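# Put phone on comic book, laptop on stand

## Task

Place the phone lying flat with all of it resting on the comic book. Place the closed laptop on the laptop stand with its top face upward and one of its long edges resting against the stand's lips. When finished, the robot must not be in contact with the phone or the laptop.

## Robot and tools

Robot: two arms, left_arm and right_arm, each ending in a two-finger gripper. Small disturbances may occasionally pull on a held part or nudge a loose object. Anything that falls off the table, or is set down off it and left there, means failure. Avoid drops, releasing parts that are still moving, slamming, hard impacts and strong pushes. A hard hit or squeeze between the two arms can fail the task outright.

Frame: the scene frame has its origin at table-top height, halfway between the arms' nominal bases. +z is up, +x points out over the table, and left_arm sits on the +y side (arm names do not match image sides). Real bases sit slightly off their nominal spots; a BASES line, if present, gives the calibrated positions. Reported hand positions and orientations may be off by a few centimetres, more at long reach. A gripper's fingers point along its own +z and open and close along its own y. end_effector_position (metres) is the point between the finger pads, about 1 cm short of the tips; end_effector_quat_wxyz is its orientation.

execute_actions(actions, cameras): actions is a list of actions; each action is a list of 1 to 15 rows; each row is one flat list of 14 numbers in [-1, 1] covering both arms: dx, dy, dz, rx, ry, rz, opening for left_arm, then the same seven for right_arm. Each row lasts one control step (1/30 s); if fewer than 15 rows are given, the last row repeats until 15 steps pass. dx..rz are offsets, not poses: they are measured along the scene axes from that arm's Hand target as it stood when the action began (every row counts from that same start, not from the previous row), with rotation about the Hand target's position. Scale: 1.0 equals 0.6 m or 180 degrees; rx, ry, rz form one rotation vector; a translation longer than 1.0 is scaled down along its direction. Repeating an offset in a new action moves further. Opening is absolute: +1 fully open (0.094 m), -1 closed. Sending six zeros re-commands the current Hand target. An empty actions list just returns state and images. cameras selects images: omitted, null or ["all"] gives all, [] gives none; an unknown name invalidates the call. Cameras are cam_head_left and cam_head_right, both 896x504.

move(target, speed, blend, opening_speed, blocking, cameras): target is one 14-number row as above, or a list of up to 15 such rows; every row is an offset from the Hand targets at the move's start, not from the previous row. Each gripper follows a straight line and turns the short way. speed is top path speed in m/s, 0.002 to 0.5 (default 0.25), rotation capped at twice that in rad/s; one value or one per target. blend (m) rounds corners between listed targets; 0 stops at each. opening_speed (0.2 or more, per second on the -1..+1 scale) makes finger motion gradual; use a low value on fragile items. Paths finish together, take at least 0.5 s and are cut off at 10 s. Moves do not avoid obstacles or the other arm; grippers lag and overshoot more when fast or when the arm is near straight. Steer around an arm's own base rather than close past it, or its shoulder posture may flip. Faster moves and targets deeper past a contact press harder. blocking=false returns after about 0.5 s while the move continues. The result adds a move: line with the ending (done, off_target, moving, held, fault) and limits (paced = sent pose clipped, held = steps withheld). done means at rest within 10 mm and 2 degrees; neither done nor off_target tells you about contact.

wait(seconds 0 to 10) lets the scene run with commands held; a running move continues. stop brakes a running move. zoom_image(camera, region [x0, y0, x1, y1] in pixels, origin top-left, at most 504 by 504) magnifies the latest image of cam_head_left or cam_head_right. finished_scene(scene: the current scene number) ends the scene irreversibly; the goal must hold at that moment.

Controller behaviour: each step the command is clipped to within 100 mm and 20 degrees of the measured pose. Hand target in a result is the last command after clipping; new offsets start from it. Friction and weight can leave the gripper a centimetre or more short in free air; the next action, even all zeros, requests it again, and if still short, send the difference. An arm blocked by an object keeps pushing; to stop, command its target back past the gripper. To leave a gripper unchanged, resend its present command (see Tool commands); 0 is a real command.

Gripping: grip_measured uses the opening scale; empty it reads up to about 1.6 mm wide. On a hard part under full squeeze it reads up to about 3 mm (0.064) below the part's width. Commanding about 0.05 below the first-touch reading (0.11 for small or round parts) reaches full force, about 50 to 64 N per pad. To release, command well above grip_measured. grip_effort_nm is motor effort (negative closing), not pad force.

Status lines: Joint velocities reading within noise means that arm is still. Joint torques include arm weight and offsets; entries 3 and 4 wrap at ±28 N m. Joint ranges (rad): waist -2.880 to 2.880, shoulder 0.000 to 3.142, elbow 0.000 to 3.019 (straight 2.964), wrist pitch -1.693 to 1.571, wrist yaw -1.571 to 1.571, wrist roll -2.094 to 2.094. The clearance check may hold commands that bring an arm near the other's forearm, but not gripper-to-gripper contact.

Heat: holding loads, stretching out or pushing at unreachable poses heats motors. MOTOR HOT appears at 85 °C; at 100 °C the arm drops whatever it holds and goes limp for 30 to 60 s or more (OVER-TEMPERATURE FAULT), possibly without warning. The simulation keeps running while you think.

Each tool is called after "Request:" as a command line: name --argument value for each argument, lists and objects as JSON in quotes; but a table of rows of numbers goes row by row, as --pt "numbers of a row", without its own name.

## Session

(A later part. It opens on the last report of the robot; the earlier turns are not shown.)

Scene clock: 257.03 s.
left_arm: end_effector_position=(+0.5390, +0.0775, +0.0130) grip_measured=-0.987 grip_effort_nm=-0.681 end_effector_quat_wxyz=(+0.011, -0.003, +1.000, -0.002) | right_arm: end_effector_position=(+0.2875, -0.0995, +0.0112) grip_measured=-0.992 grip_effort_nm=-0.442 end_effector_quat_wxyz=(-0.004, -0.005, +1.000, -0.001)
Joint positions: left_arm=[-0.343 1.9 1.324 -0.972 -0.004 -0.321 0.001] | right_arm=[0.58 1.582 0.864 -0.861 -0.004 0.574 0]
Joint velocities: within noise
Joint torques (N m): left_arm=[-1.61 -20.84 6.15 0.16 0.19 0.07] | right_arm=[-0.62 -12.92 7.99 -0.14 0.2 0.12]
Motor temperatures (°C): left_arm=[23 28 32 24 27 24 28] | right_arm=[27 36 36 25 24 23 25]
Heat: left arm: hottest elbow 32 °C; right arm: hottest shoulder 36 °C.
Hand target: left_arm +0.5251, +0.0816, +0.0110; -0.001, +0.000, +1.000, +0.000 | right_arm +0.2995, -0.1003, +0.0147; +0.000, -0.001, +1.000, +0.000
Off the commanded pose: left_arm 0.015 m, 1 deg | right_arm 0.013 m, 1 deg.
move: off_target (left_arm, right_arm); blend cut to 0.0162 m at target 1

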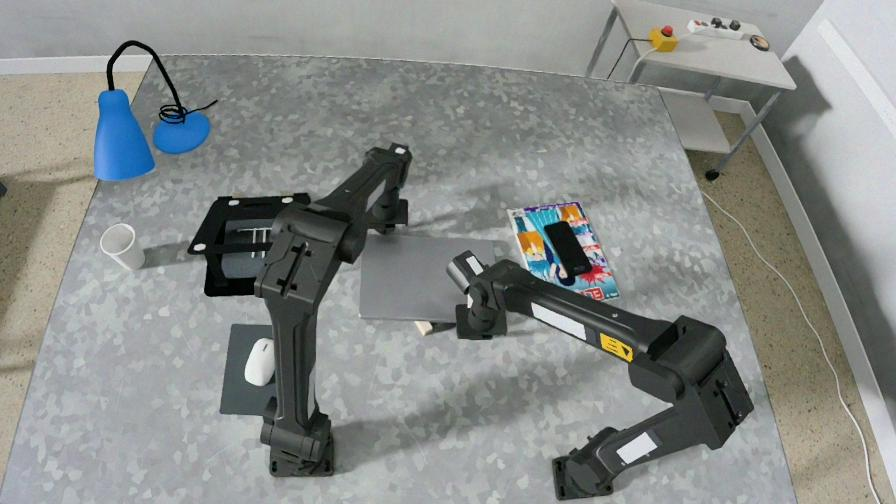

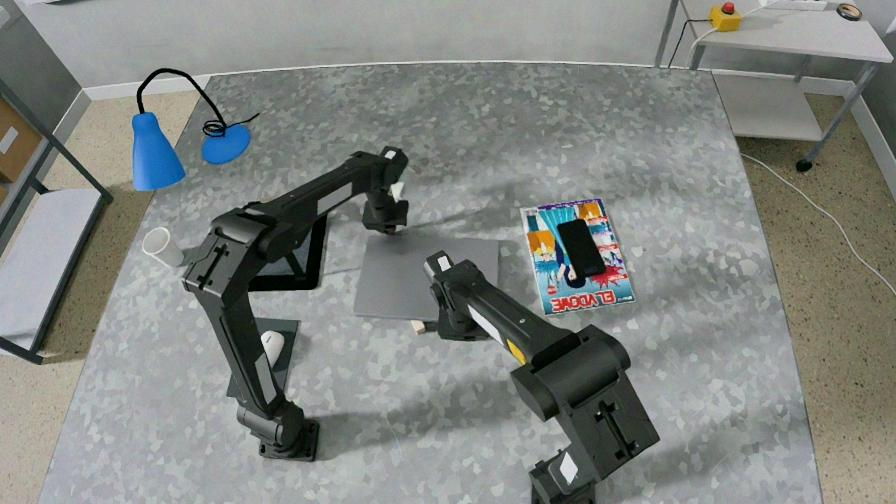

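Request:
move --pt "0.04 0.0 0 0 0 0 -1 -0.05 -0.03 0 0 0 0 -1" --pt "0.05 0.0 0.3 0 0 0 -1 -0.05 -0.1 0.3 0 0 0 -1" --pt "-0.2 0.4 0.3 0 0 0 -1 0.0 -0.5 0.3 0 0 0 -1" --blend 0.03

Request:
zoom_image --camera "cam_head_left" --region '[340, 210, 520, 350]'

Request:
zoom_image --camera "cam_head_right" --region '[340, 210, 520, 350]'

Scene clock: 264.37 s.
left_arm: end_effector_position=(+0.4074, +0.3185, +0.1890) grip_measured=-0.987 grip_effort_nm=-0.681 end_effector_quat_wxyz=(-0.011, +0.001, +1.000, +0.000) | right_arm: end_effector_position=(+0.2786, -0.3918, +0.1775) grip_measured=-0.992 grip_effort_nm=-0.437 end_effector_quat_wxyz=(-0.021, -0.001, +1.000, +0.004)
Joint positions: left_arm=[0.169 1.378 1.166 -1.38 -0.004 0.199 0.001] | right_arm=[-0.264 1.223 0.995 -1.385 0.003 -0.262 0]
Joint velocities: within noise
Joint torques (N m): left_arm=[-0.62 -13.33 8.9 0.72 0.09 0.06] | right_arm=[-0.21 -8.29 12.62 0.05 -0.05 0.11]
Motor temperatures (°C): left_arm=[23 28 32 24 27 24 28] | right_arm=[27 36 36 25 24 23 25]
Heat: left arm: hottest elbow 32 °C; right arm: hottest shoulder 36 °C.
Hand target: left_arm +0.4051, +0.3216, +0.1909; -0.001, +0.000, +1.000, +0.000 | right_arm +0.2995, -0.4004, +0.1948; +0.000, -0.001, +1.000, +0.000
Off the commanded pose: left_arm 0.004 m, 1 deg | right_arm 0.028 m, 2 deg.
move: off_target (right_arm); blend cut to 0.0174 m at target 1

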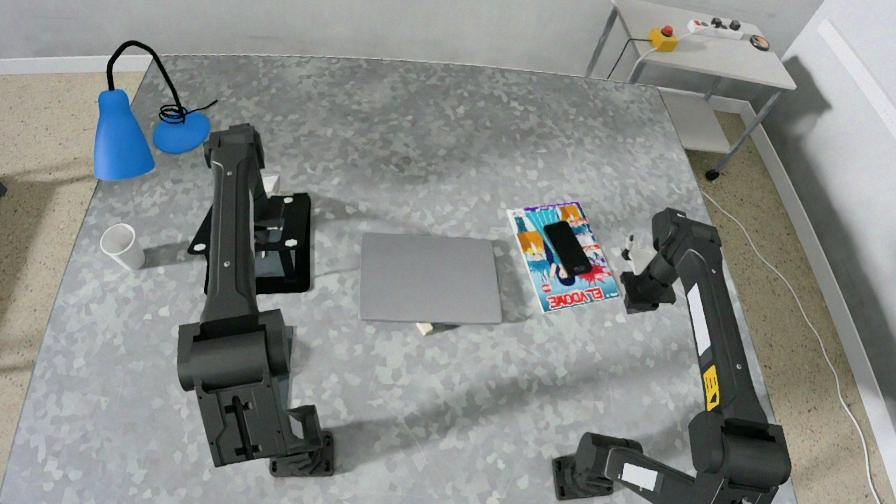

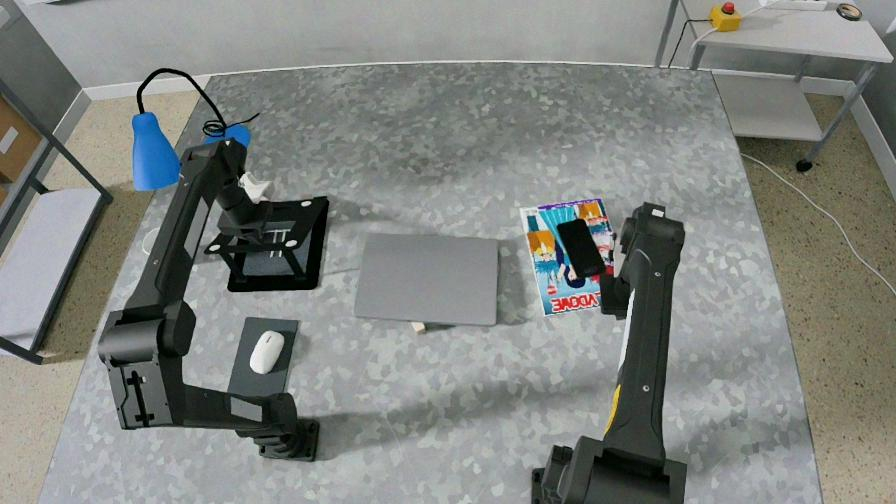

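Scaled by 2.800.

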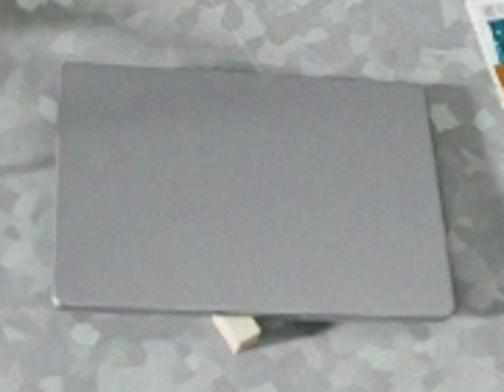

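Scaled by 2.800.

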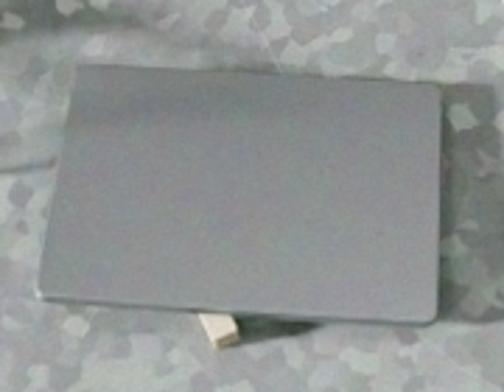

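Request:
move --target '[0.008,-0.35,-0.117,0,0,0,-1,0.1425,0.3,-0.125,0.345,-0.126,-0.197,0.3]' --speed 0.15

Request:
zoom_image --camera "cam_head_left" --region '[340, 160, 600, 370]'

Request:
zoom_image --camera "cam_head_right" --region '[340, 160, 600, 370]'

Scene clock: 294.27 s.
left_arm: end_effector_position=(+0.4085, +0.1179, +0.1246) grip_measured=-0.987 grip_effort_nm=-0.681 end_effector_quat_wxyz=(-0.002, -0.002, +1.000, +0.001) | right_arm: end_effector_position=(+0.3887, -0.2258, +0.1307) grip_measured=+0.299 grip_effort_nm=0.061 end_effector_quat_wxyz=(+0.195, +0.285, +0.792, +0.504)
Joint positions: left_arm=[-0.347 1.454 1.068 -1.189 -0.001 -0.323 0.001] | right_arm=[-0.113 1.295 0.528 0.091 -0.843 1.007 0.061]
Joint velocities: within noise
Joint torques (N m): left_arm=[-2.73 -12.16 9.7 0.99 0.05 -0.06] | right_arm=[1.44 -8.12 6.08 1.81 -0.18 0.16]
Motor temperatures (°C): left_arm=[23 28 32 24 27 24 28] | right_arm=[27 34 37 25 24 23 25]
Heat: left arm: hottest elbow 32 °C; right arm: hottest elbow 37 °C.
Hand target: left_arm +0.4098, +0.1116, +0.1206; -0.001, +0.000, +1.000, +0.000 | right_arm +0.3850, -0.2202, +0.1199; +0.184, +0.287, +0.793, +0.504
Off the commanded pose: left_arm 0.008 m, 0 deg | right_arm 0.013 m, 1 deg.
move: off_target (right_arm)

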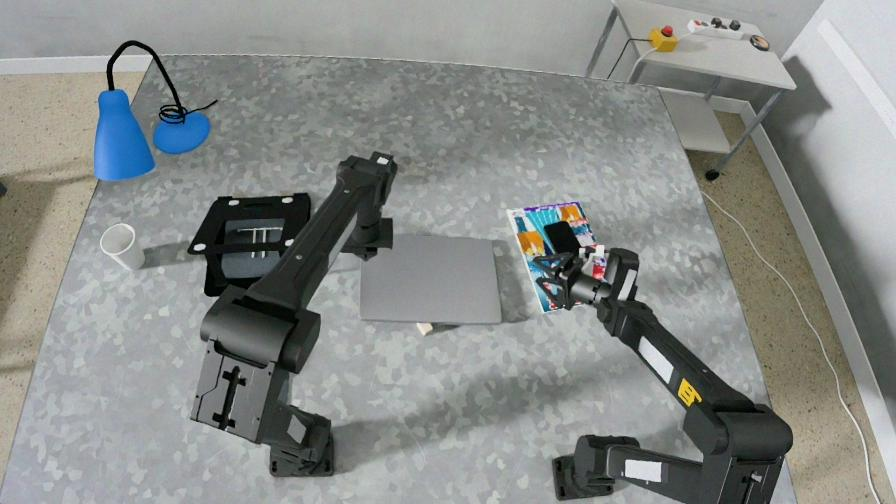

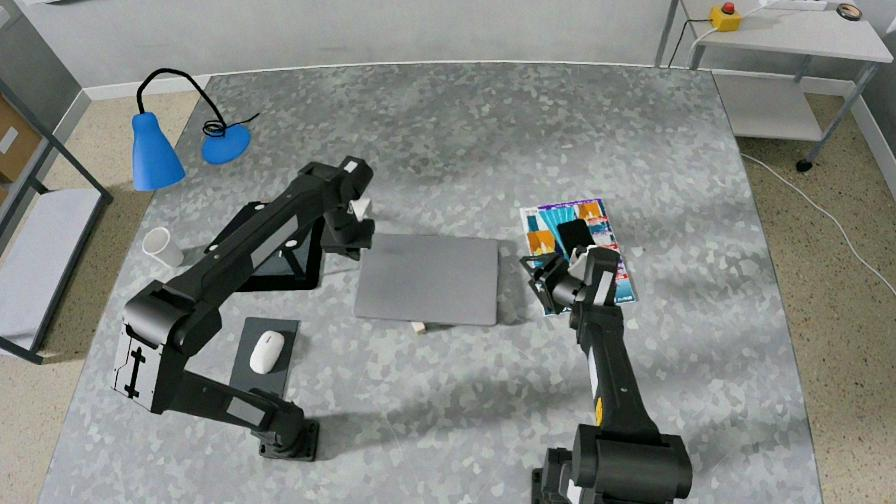

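Scaled by 1.938.

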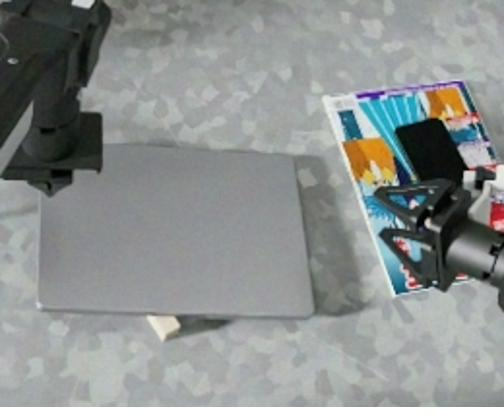

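Scaled by 1.938.

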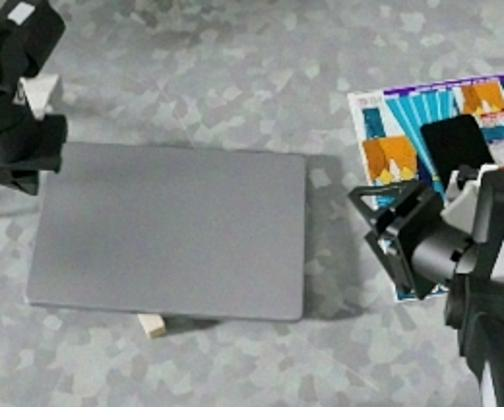

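Request:
execute_actions --actions '[]'

Request:
zoom_image --camera "cam_head_left" --region '[180, 150, 684, 430]'

Request:
zoom_image --camera "cam_head_right" --region '[150, 150, 654, 430]'

Scene clock: 305.80 s.
left_arm: end_effector_position=(+0.4086, +0.1179, +0.1246) grip_measured=-0.987 grip_effort_nm=-0.676 end_effector_quat_wxyz=(-0.002, -0.002, +1.000, +0.001) | right_arm: end_effector_position=(+0.3888, -0.2258, +0.1307) grip_measured=+0.299 grip_effort_nm=0.061 end_effector_quat_wxyz=(+0.195, +0.285, +0.792, +0.504)
Joint positions: left_arm=[-0.347 1.454 1.068 -1.188 -0.001 -0.323 0.001] | right_arm=[-0.113 1.295 0.528 0.091 -0.843 1.008 0.061]
Joint velocities: within noise
Joint torques (N m): left_arm=[-2.02 -12.1 9.77 0.91 0.03 -0.09] | right_arm=[1.44 -8.12 6.09 1.81 -0.18 0.15]
Motor temperatures (°C): left_arm=[23 27 32 24 27 24 28] | right_arm=[27 34 36 25 24 23 25]
Heat: left arm: hottest elbow 32 °C; right arm: hottest elbow 36 °C.
Hand target: left_arm +0.4098, +0.1116, +0.1206; -0.001, +0.000, +1.000, +0.000 | right_arm +0.3850, -0.2203, +0.1198; +0.184, +0.288, +0.793, +0.504
Tool commands: left_gripper/opening=-1.0 right_gripper/opening=+0.3
Off the commanded pose: left_arm 0.007 m, 0 deg | right_arm 0.013 m, 1 deg.

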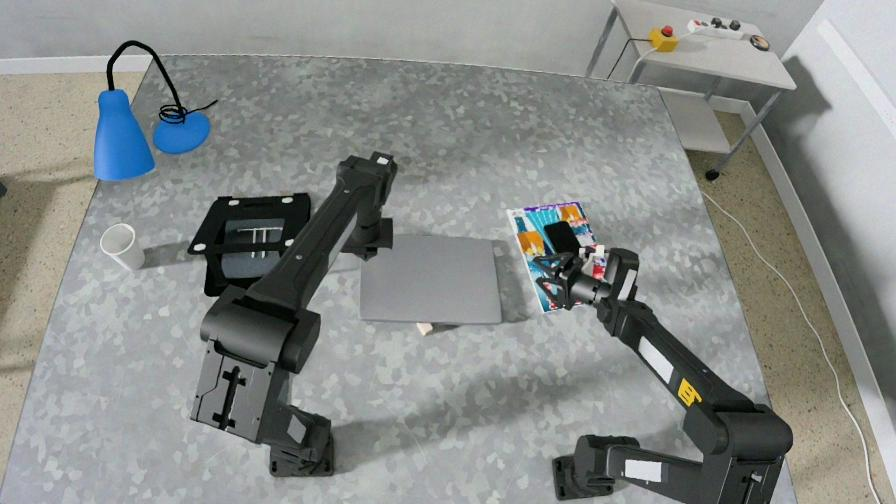

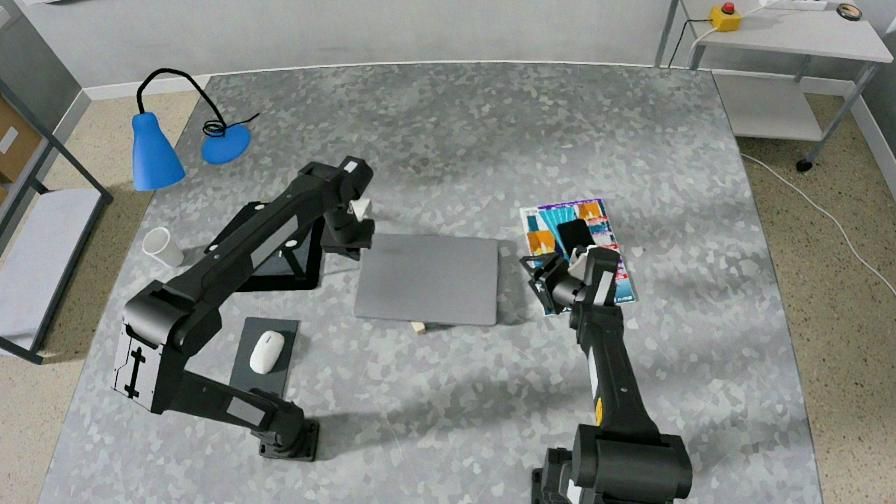

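Scaled by 1.000.

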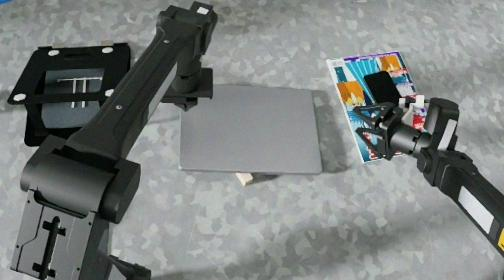

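Scaled by 1.000.

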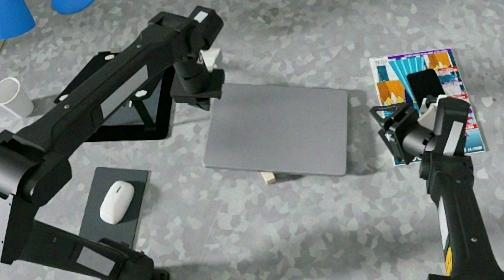

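Request:
move --pt "0 -0.01 -0.1167 0 0 0 -1 0 0 0 0 0 0 0" --pt "0 -0.01 -0.1583 0 0 0 -1 0 0 0 0 0 0 0" --speed '[0.1,0.03]' --cameras '["cam_head_left","cam_head_right"]'

Request:
zoom_image --camera "cam_head_left" --region '[340, 180, 640, 350]'

Request:
zoom_image --camera "cam_head_right" --region '[340, 180, 640, 350]'

Scene clock: 312.43 s.
left_arm: end_effector_position=(+0.4171, +0.1100, +0.0441) grip_measured=-0.987 grip_effort_nm=-0.681 end_effector_quat_wxyz=(+0.011, -0.003, +1.000, -0.003) | right_arm: end_effector_position=(+0.3888, -0.2258, +0.1307) grip_measured=+0.001 grip_effort_nm=-0.081 end_effector_quat_wxyz=(+0.195, +0.285, +0.792, +0.504)
Joint positions: left_arm=[-0.359 1.572 0.961 -0.938 -0.001 -0.337 0.001] | right_arm=[-0.113 1.295 0.528 0.091 -0.843 1.008 0.047]
Joint velocities: within noise
Joint torques (N m): left_arm=[-2.49 -11.05 6.8 1.26 0.06 -0.05] | right_arm=[1.44 -8.12 6.06 1.81 -0.18 0.15]
Motor temperatures (°C): left_arm=[23 27 32 24 27 24 28] | right_arm=[27 34 36 25 24 23 25]
Heat: left arm: hottest elbow 32 °C; right arm: hottest elbow 36 °C.
Hand target: left_arm +0.4098, +0.1057, +0.0257; -0.001, +0.000, +1.000, +0.000 | right_arm +0.3850, -0.2203, +0.1198; +0.184, +0.288, +0.793, +0.504
Off the commanded pose: left_arm 0.020 m, 1 deg | right_arm 0.013 m, 1 deg.
move: off_target (left_arm, right_arm)

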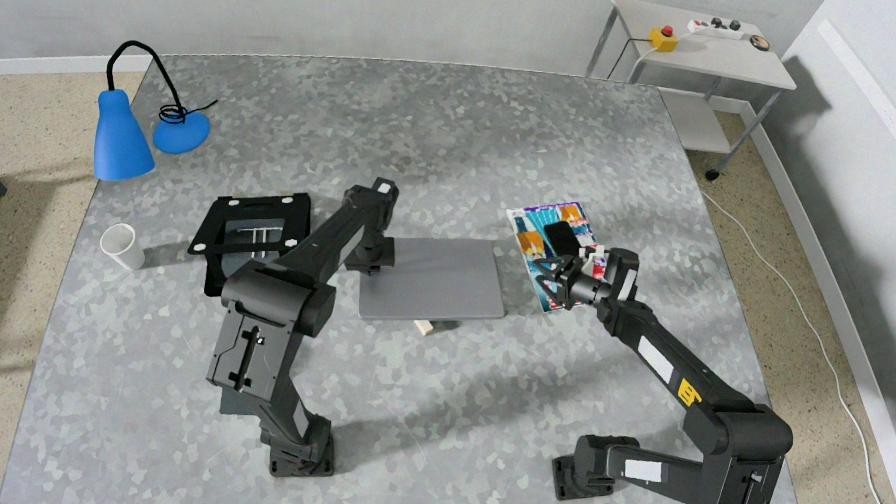

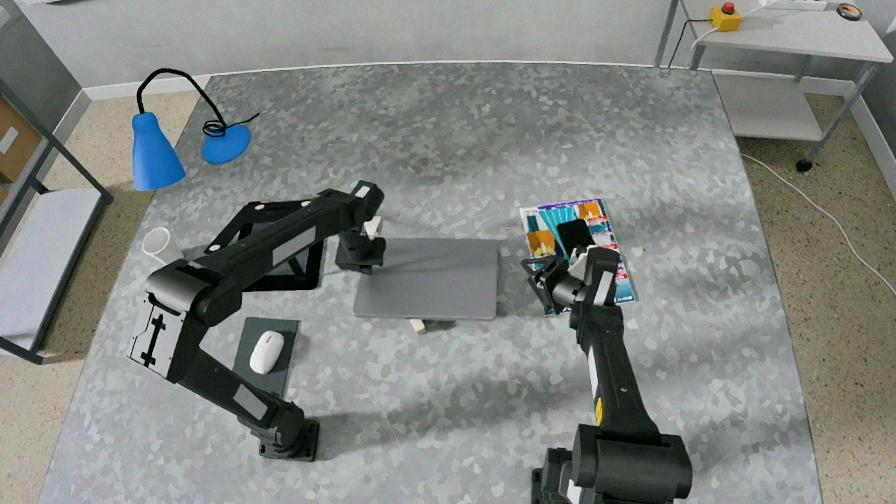

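Scaled by 1.680.

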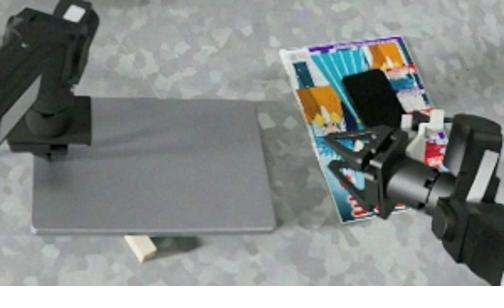

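Scaled by 1.680.

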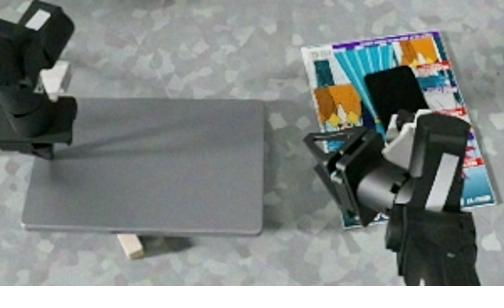

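Request:
move --target '[0,0,0,0,0,0,-1,0,0,-0.075,0,0,0,0]' --speed 0.08

Request:
zoom_image --camera "cam_head_left" --region '[440, 180, 680, 350]'

Request:
zoom_image --camera "cam_head_right" --region '[440, 180, 680, 350]'

Scene clock: 320.67 s.
left_arm: end_effector_position=(+0.4171, +0.1100, +0.0441) grip_measured=-0.987 grip_effort_nm=-0.676 end_effector_quat_wxyz=(+0.011, -0.003, +1.000, -0.003) | right_arm: end_effector_position=(+0.3893, -0.2259, +0.0837) grip_measured=+0.001 grip_effort_nm=-0.081 end_effector_quat_wxyz=(+0.194, +0.286, +0.792, +0.504)
Joint positions: left_arm=[-0.359 1.572 0.961 -0.938 -0.001 -0.337 0.001] | right_arm=[-0.113 1.443 0.483 0.281 -0.843 1.008 0.047]
Joint velocities: within noise
Joint torques (N m): left_arm=[-2.61 -11.63 6.94 1.43 0.01 -0.08] | right_arm=[1.44 -9 5.01 1.66 -0.19 0.14]
Motor temperatures (°C): left_arm=[23 27 32 24 27 24 28] | right_arm=[27 33 35 25 24 23 25]
Heat: left arm: hottest elbow 32 °C; right arm: hottest elbow 35 °C.
Hand target: left_arm +0.4098, +0.1057, +0.0257; -0.001, +0.000, +1.000, +0.000 | right_arm +0.3850, -0.2203, +0.0746; +0.184, +0.288, +0.793, +0.504
Off the commanded pose: left_arm 0.020 m, 1 deg | right_arm 0.011 m, 1 deg.
move: off_target (left_arm, right_arm)

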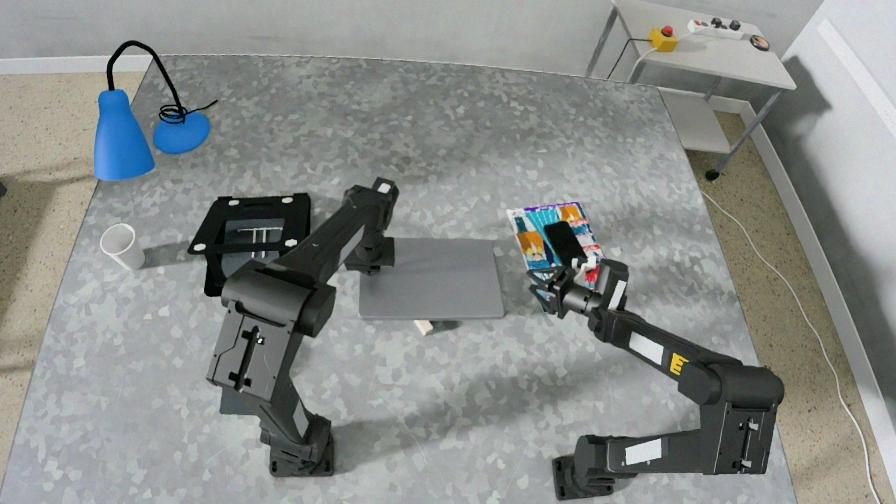

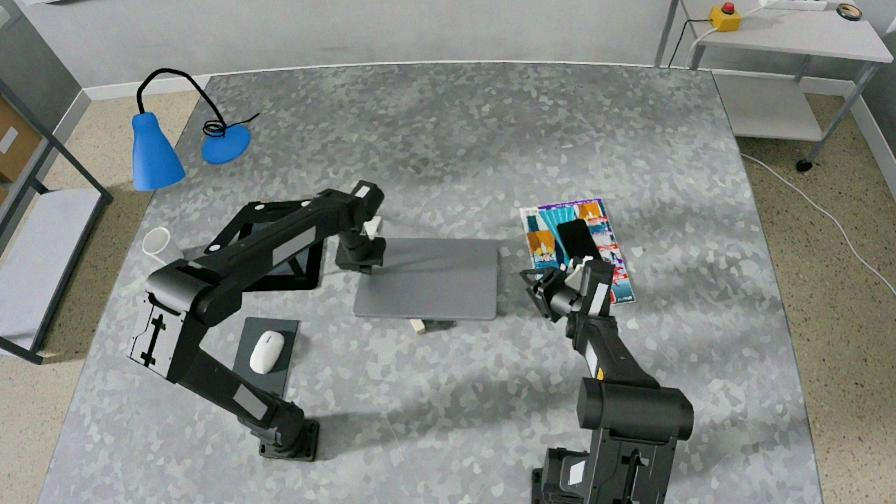

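Scaled by 2.100.

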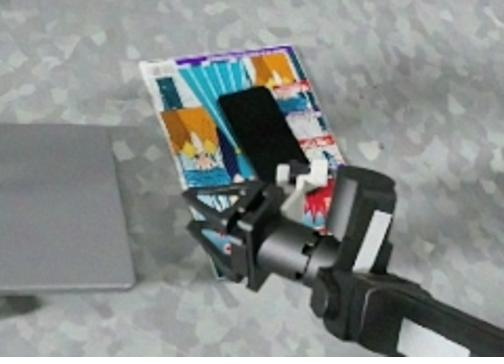

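Scaled by 2.100.

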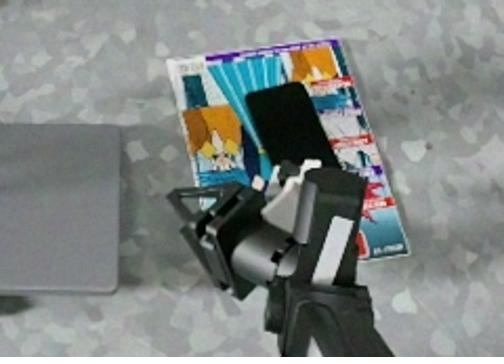

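Request:
move --pt "0 0 0 0 0 0 -1 0 0 -0.05 0 0 0 0" --pt "0 0 0 0 0 0 -1 0.05 0.06 -0.05 0 0 0 0" --speed 0.08

Request:
zoom_image --camera "cam_head_left" --region '[440, 200, 640, 350]'

Request:
zoom_image --camera "cam_head_right" --region '[440, 200, 640, 350]'

Scene clock: 325.50 s.
left_arm: end_effector_position=(+0.4171, +0.1100, +0.0441) grip_measured=-0.987 grip_effort_nm=-0.681 end_effector_quat_wxyz=(+0.011, -0.003, +1.000, -0.003) | right_arm: end_effector_position=(+0.3978, -0.1895, +0.0393) grip_measured=+0.001 grip_effort_nm=-0.085 end_effector_quat_wxyz=(+0.175, +0.297, +0.796, +0.498)
Joint positions: left_arm=[-0.359 1.572 0.961 -0.938 -0.001 -0.337 0.001] | right_arm=[0.001 1.614 0.484 0.477 -0.754 1.106 0.047]
Joint velocities: within noise
Joint torques (N m): left_arm=[-2.73 -11.16 6.72 1.28 0.04 -0.06] | right_arm=[1.44 -10.4 7.24 1.87 -0.13 0.19]
Motor temperatures (°C): left_arm=[23 27 31 24 27 24 28] | right_arm=[27 33 35 25 24 23 25]
Heat: left arm: hottest elbow 31 °C; right arm: hottest elbow 35 °C.
Hand target: left_arm +0.4098, +0.1057, +0.0257; -0.001, +0.000, +1.000, +0.000 | right_arm +0.4151, -0.1843, +0.0448; +0.184, +0.288, +0.793, +0.504
Off the commanded pose: left_arm 0.020 m, 1 deg | right_arm 0.019 m, 2 deg.
move: off_target (left_arm, right_arm)

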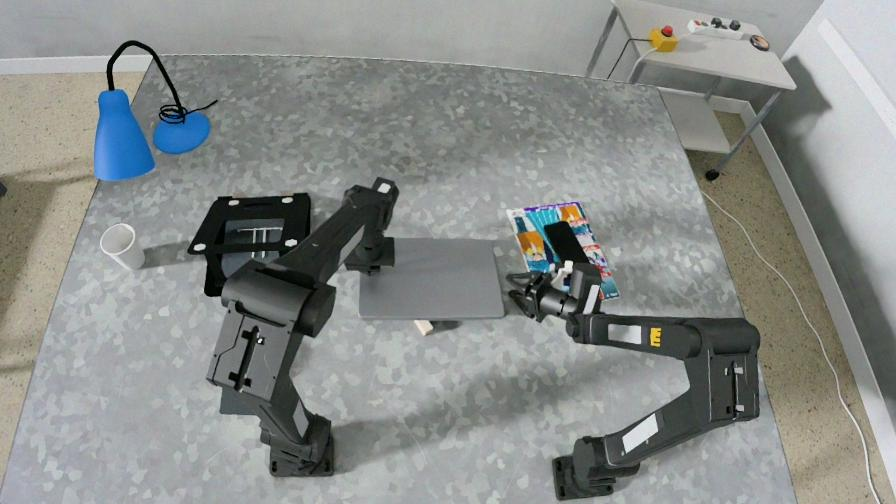

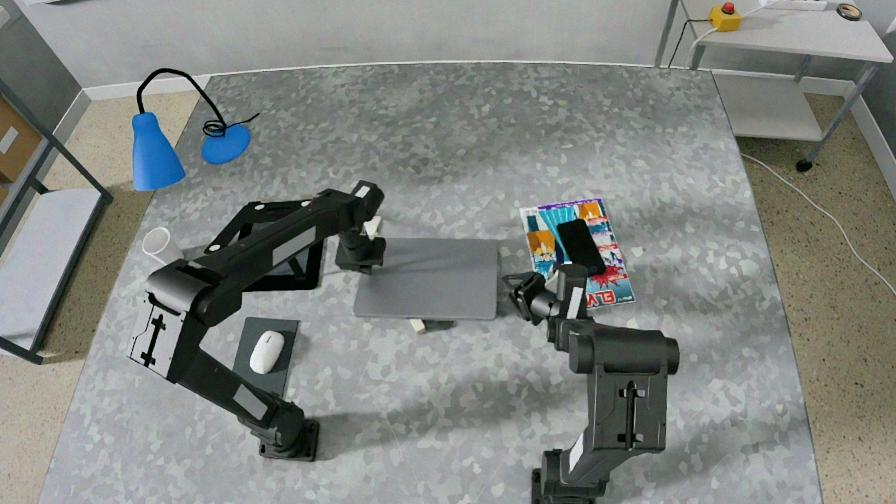

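Scaled by 2.520.

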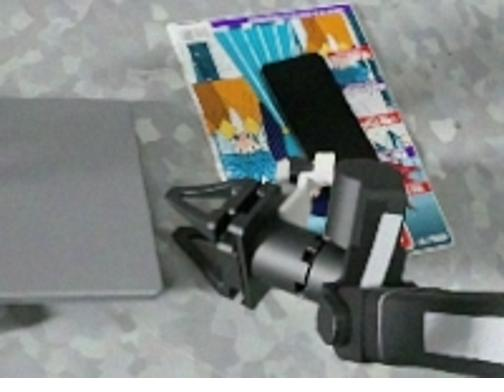

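Scaled by 2.520.

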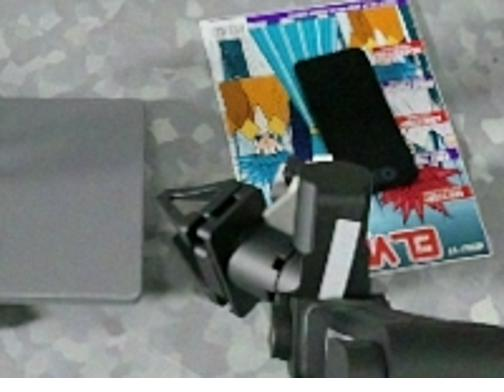

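Request:
move --target '[0,0,0,0,0,0,-1,0.04,0.06,-0.008,0,0,0,0]' --speed 0.05

Request:
zoom_image --camera "cam_head_left" --region '[440, 200, 640, 350]'

Request:
zoom_image --camera "cam_head_right" --region '[440, 200, 640, 350]'

Scene clock: 329.70 s.
left_arm: end_effector_position=(+0.4171, +0.1100, +0.0441) grip_measured=-0.987 grip_effort_nm=-0.681 end_effector_quat_wxyz=(+0.011, -0.003, +1.000, -0.003) | right_arm: end_effector_position=(+0.4219, -0.1555, +0.0347) grip_measured=+0.001 grip_effort_nm=-0.081 end_effector_quat_wxyz=(+0.176, +0.296, +0.797, +0.496)
Joint positions: left_arm=[-0.359 1.572 0.961 -0.938 -0.001 -0.337 0.001] | right_arm=[0.097 1.681 0.548 0.526 -0.674 1.178 0.047]
Joint velocities: within noise
Joint torques (N m): left_arm=[-3.37 -11.52 6.71 1.4 0.01 -0.1] | right_arm=[1.26 -11.11 7.49 1.91 -0.1 0.13]
Motor temperatures (°C): left_arm=[23 27 31 24 27 24 28] | right_arm=[27 33 35 25 24 23 25]
Heat: left arm: hottest elbow 31 °C; right arm: hottest elbow 35 °C.
Hand target: left_arm +0.4098, +0.1057, +0.0257; -0.001, +0.000, +1.000, +0.000 | right_arm +0.4390, -0.1482, +0.0400; +0.184, +0.287, +0.793, +0.504
Off the commanded pose: left_arm 0.020 m, 1 deg | right_arm 0.019 m, 2 deg.
move: off_target (left_arm, right_arm)

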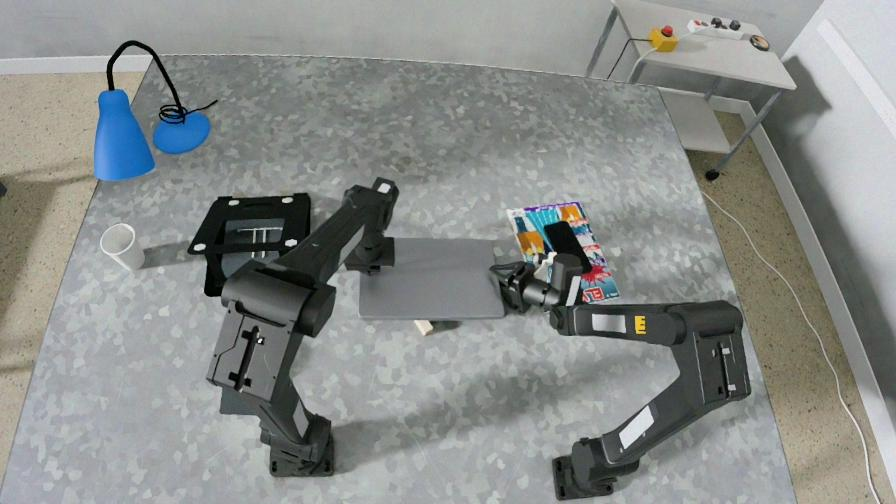

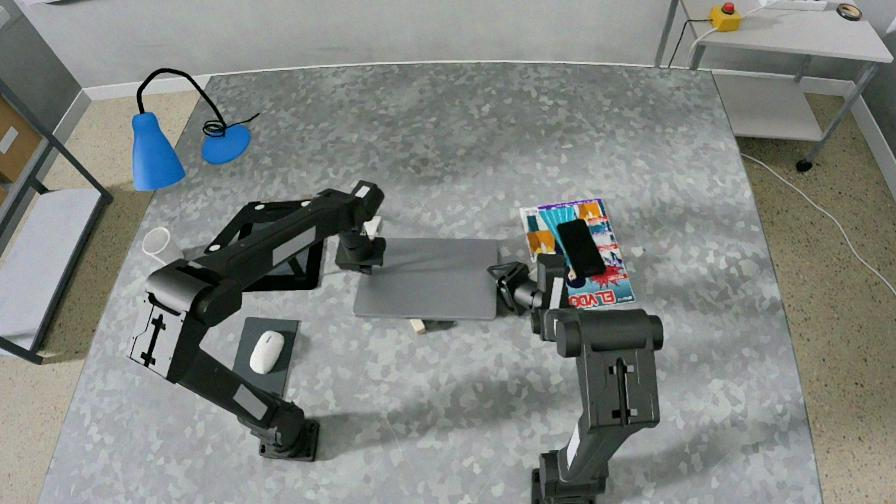

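Scaled by 2.520.

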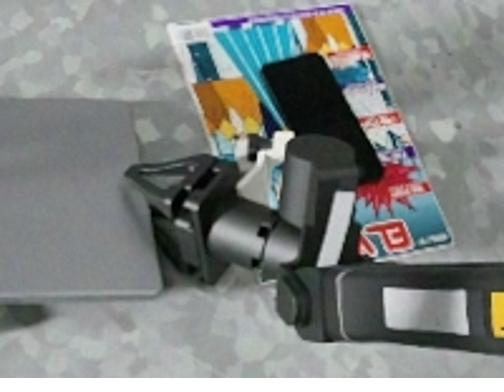

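Scaled by 2.520.

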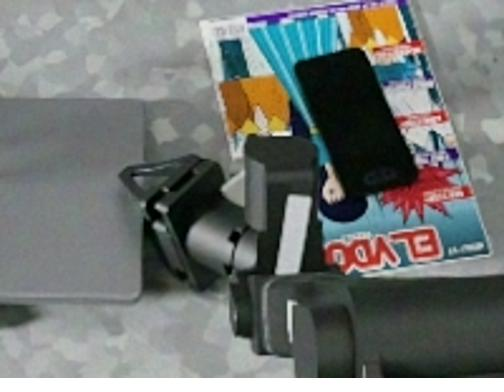

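Request:
move --target '[0,0,0,0,0,0,-1,0.02,0.025,0,0,0,0,0]' --speed 0.04 --cameras '[]'

Request:
move --target '[0,0,0,0,0,0,-1,0,0,0,0,0,0,-0.9]' --opening_speed 0.4

Request:
zoom_image --camera "cam_head_left" --region '[440, 200, 640, 350]'

Scene clock: 333.37 s.
left_arm: end_effector_position=(+0.4171, +0.1100, +0.0441) grip_measured=-0.987 grip_effort_nm=-0.681 end_effector_quat_wxyz=(+0.011, -0.003, +1.000, -0.003) | right_arm: end_effector_position=(+0.4339, -0.1418, +0.0345) grip_measured=+0.001 grip_effort_nm=-0.081 end_effector_quat_wxyz=(+0.176, +0.297, +0.797, +0.496)
Joint positions: left_arm=[-0.359 1.572 0.961 -0.938 -0.001 -0.337 0.001] | right_arm=[0.132 1.705 0.584 0.528 -0.645 1.202 0.047]
Joint velocities: within noise
Joint torques (N m): left_arm=[-2.32 -11.05 6.69 1.33 0.07 -0.07] | right_arm=[1.44 -11.93 7.68 1.98 -0.11 0.15]
Motor temperatures (°C): left_arm=[23 27 31 24 27 24 28] | right_arm=[27 33 35 25 24 23 25]
Heat: left arm: hottest elbow 31 °C; right arm: hottest elbow 35 °C.
Hand target: left_arm +0.4098, +0.1057, +0.0257; -0.001, +0.000, +1.000, +0.000 | right_arm +0.4511, -0.1333, +0.0401; +0.184, +0.288, +0.793, +0.504
Off the commanded pose: left_arm 0.020 m, 1 deg | right_arm 0.020 m, 2 deg.
move: off_target (left_arm, right_arm)
No camera images: "cameras" was empty.

Scene clock: 335.83 s.
left_arm: end_effector_position=(+0.4183, +0.1098, +0.0442) grip_measured=-0.987 grip_effort_nm=-0.676 end_effector_quat_wxyz=(+0.013, -0.003, +1.000, -0.003) | right_arm: end_effector_position=(+0.4357, -0.1425, +0.0317) grip_measured=-0.474 grip_effort_nm=-1.033 end_effector_quat_wxyz=(+0.194, +0.276, +0.804, +0.490)
Joint positions: left_arm=[-0.359 1.572 0.961 -0.933 -0.003 -0.337 0.001] | right_arm=[0.132 1.718 0.584 0.548 -0.637 1.149 0.025]
Joint velocities: within noise
Joint torques (N m): left_arm=[-2.67 -11.11 6.84 1.07 0.1 -0.04] | right_arm=[1.44 -13.04 7.64 1.28 -0.35 0.63]
Motor temperatures (°C): left_arm=[23 27 31 24 27 24 28] | right_arm=[27 33 35 25 24 23 25]
Heat: left arm: hottest elbow 31 °C; right arm: hottest elbow 35 °C.
Hand target: left_arm +0.4098, +0.1057, +0.0257; -0.001, +0.000, +1.000, +0.000 | right_arm +0.4511, -0.1332, +0.0400; +0.184, +0.288, +0.793, +0.504
Off the commanded pose: left_arm 0.021 m, 2 deg | right_arm 0.020 m, 3 deg.
move: off_target (left_arm, right_arm)

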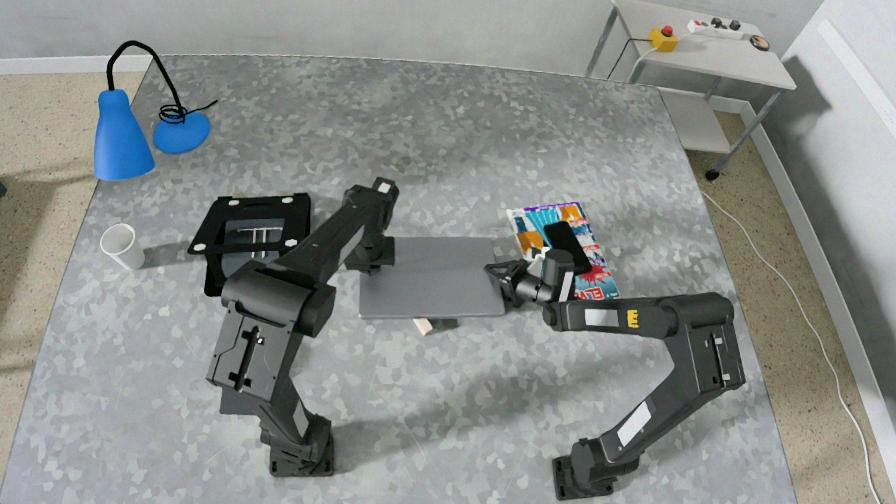

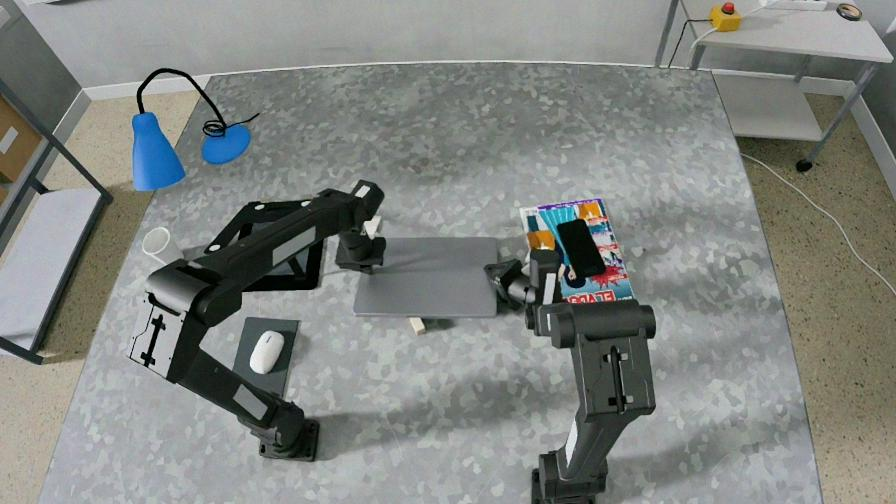

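Scaled by 2.520.

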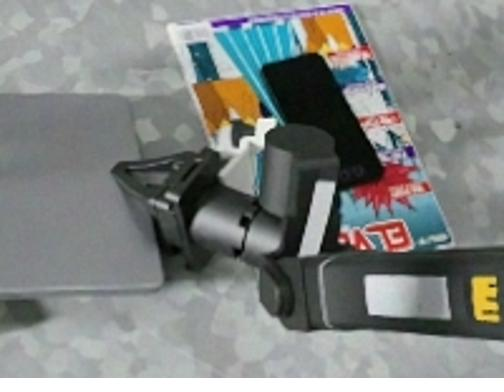

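Request:
move --pt "0 0 0.02 0 0 0 -1 0 0 0 0 0 0 -0.95" --pt "-0.1 0.05 0.2 0 0 0 0.3 0 0 0 0 0 0 -0.95" --speed 0.1 --cameras '[]'

Request:
move --target '[0,0,0,0,0,0,0.3,-0.03,0,0.13,0,0.08,0,-0.95]' --speed 0.06

Request:
zoom_image --camera "cam_head_left" --region '[340, 180, 640, 350]'

Request:
zoom_image --camera "cam_head_right" --region '[320, 180, 620, 350]'

Scene clock: 356.57 s.
left_arm: end_effector_position=(+0.3506, +0.1330, +0.1404) grip_measured=+0.297 grip_effort_nm=0.125 end_effector_quat_wxyz=(-0.004, +0.000, +1.000, +0.002) | right_arm: end_effector_position=(+0.4361, -0.1416, +0.0338) grip_measured=-0.529 grip_effort_nm=-1.043 end_effector_quat_wxyz=(+0.192, +0.277, +0.801, +0.495)
Joint positions: left_arm=[-0.359 1.284 0.946 -1.241 -0.002 -0.33 0.061] | right_arm=[0.131 1.718 0.584 0.557 -0.645 1.162 0.022]
Joint velocities: within noise
Joint torques (N m): left_arm=[-0.91 -10.7 10.07 0.06 0.08 0.08] | right_arm=[1.38 -12.98 7.64 0.96 -0.08 0.52]
Motor temperatures (°C): left_arm=[23 26 31 24 26 24 28] | right_arm=[27 34 35 25 24 24 26]
Heat: left arm: hottest elbow 31 °C; right arm: hottest elbow 35 °C.
Hand target: left_arm +0.3499, +0.1356, +0.1458; -0.001, +0.000, +1.000, +0.000 | right_arm +0.4511, -0.1333, +0.0399; +0.184, +0.288, +0.793, +0.504
Off the commanded pose: left_arm 0.006 m, 0 deg | right_arm 0.018 m, 2 deg.
move: off_target (right_arm)
No camera images: "cameras" was empty.

Scene clock: 359.27 s.
left_arm: end_effector_position=(+0.3506, +0.1330, +0.1404) grip_measured=+0.298 grip_effort_nm=0.129 end_effector_quat_wxyz=(-0.004, +0.000, +1.000, +0.002) | right_arm: end_effector_position=(+0.4168, -0.1430, +0.0829) grip_measured=-0.577 grip_effort_nm=-1.038 end_effector_quat_wxyz=(+0.072, +0.367, +0.814, +0.444)
Joint positions: left_arm=[-0.359 1.284 0.946 -1.241 -0.002 -0.33 0.061] | right_arm=[0.134 1.484 0.688 -0.047 -0.646 1.239 0.02]
Joint velocities: within noise
Joint torques (N m): left_arm=[-1.26 -10.7 10.17 -0.02 0.08 0.06] | right_arm=[1.26 -15.56 10.54 0.12 -0.91 0.15]
Motor temperatures (°C): left_arm=[23 27 31 24 26 24 28] | right_arm=[27 34 35 25 24 24 27]
Heat: left arm: hottest elbow 31 °C; right arm: hottest elbow 35 °C.
Hand target: left_arm +0.3499, +0.1356, +0.1458; -0.001, +0.000, +1.000, +0.000 | right_arm +0.4330, -0.1332, +0.1178; +0.083, +0.349, +0.810, +0.464
Off the commanded pose: left_arm 0.006 m, 0 deg | right_arm 0.040 m, 3 deg.
move: off_target (right_arm)

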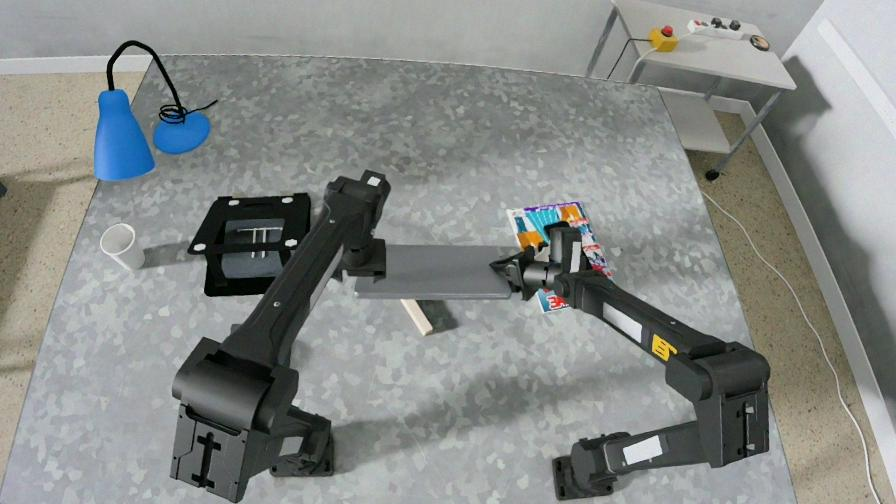

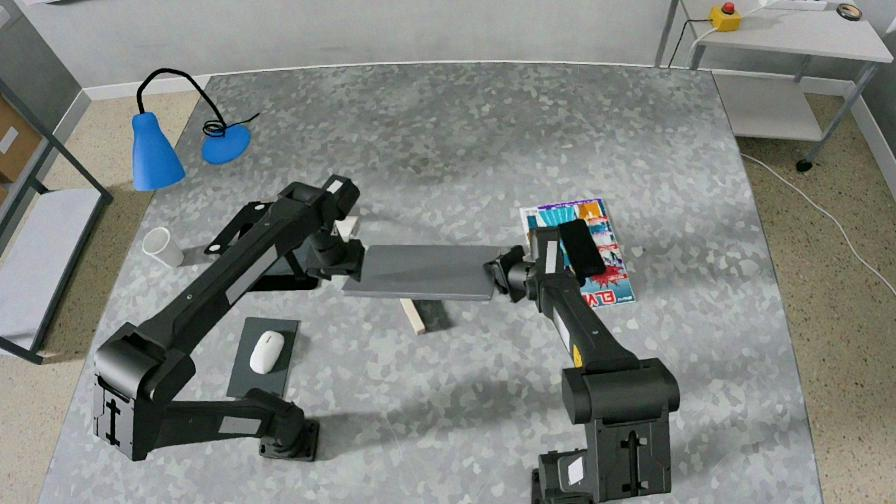

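Scaled by 1.680.

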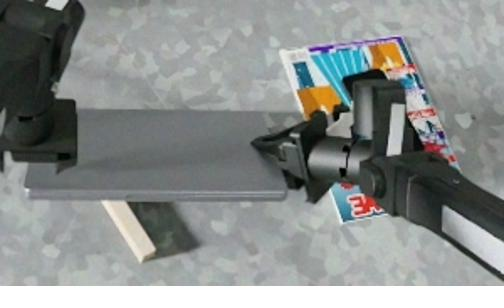

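Scaled by 1.680.

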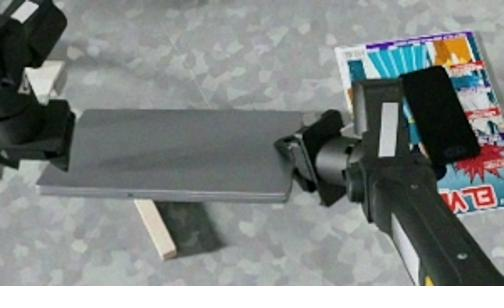

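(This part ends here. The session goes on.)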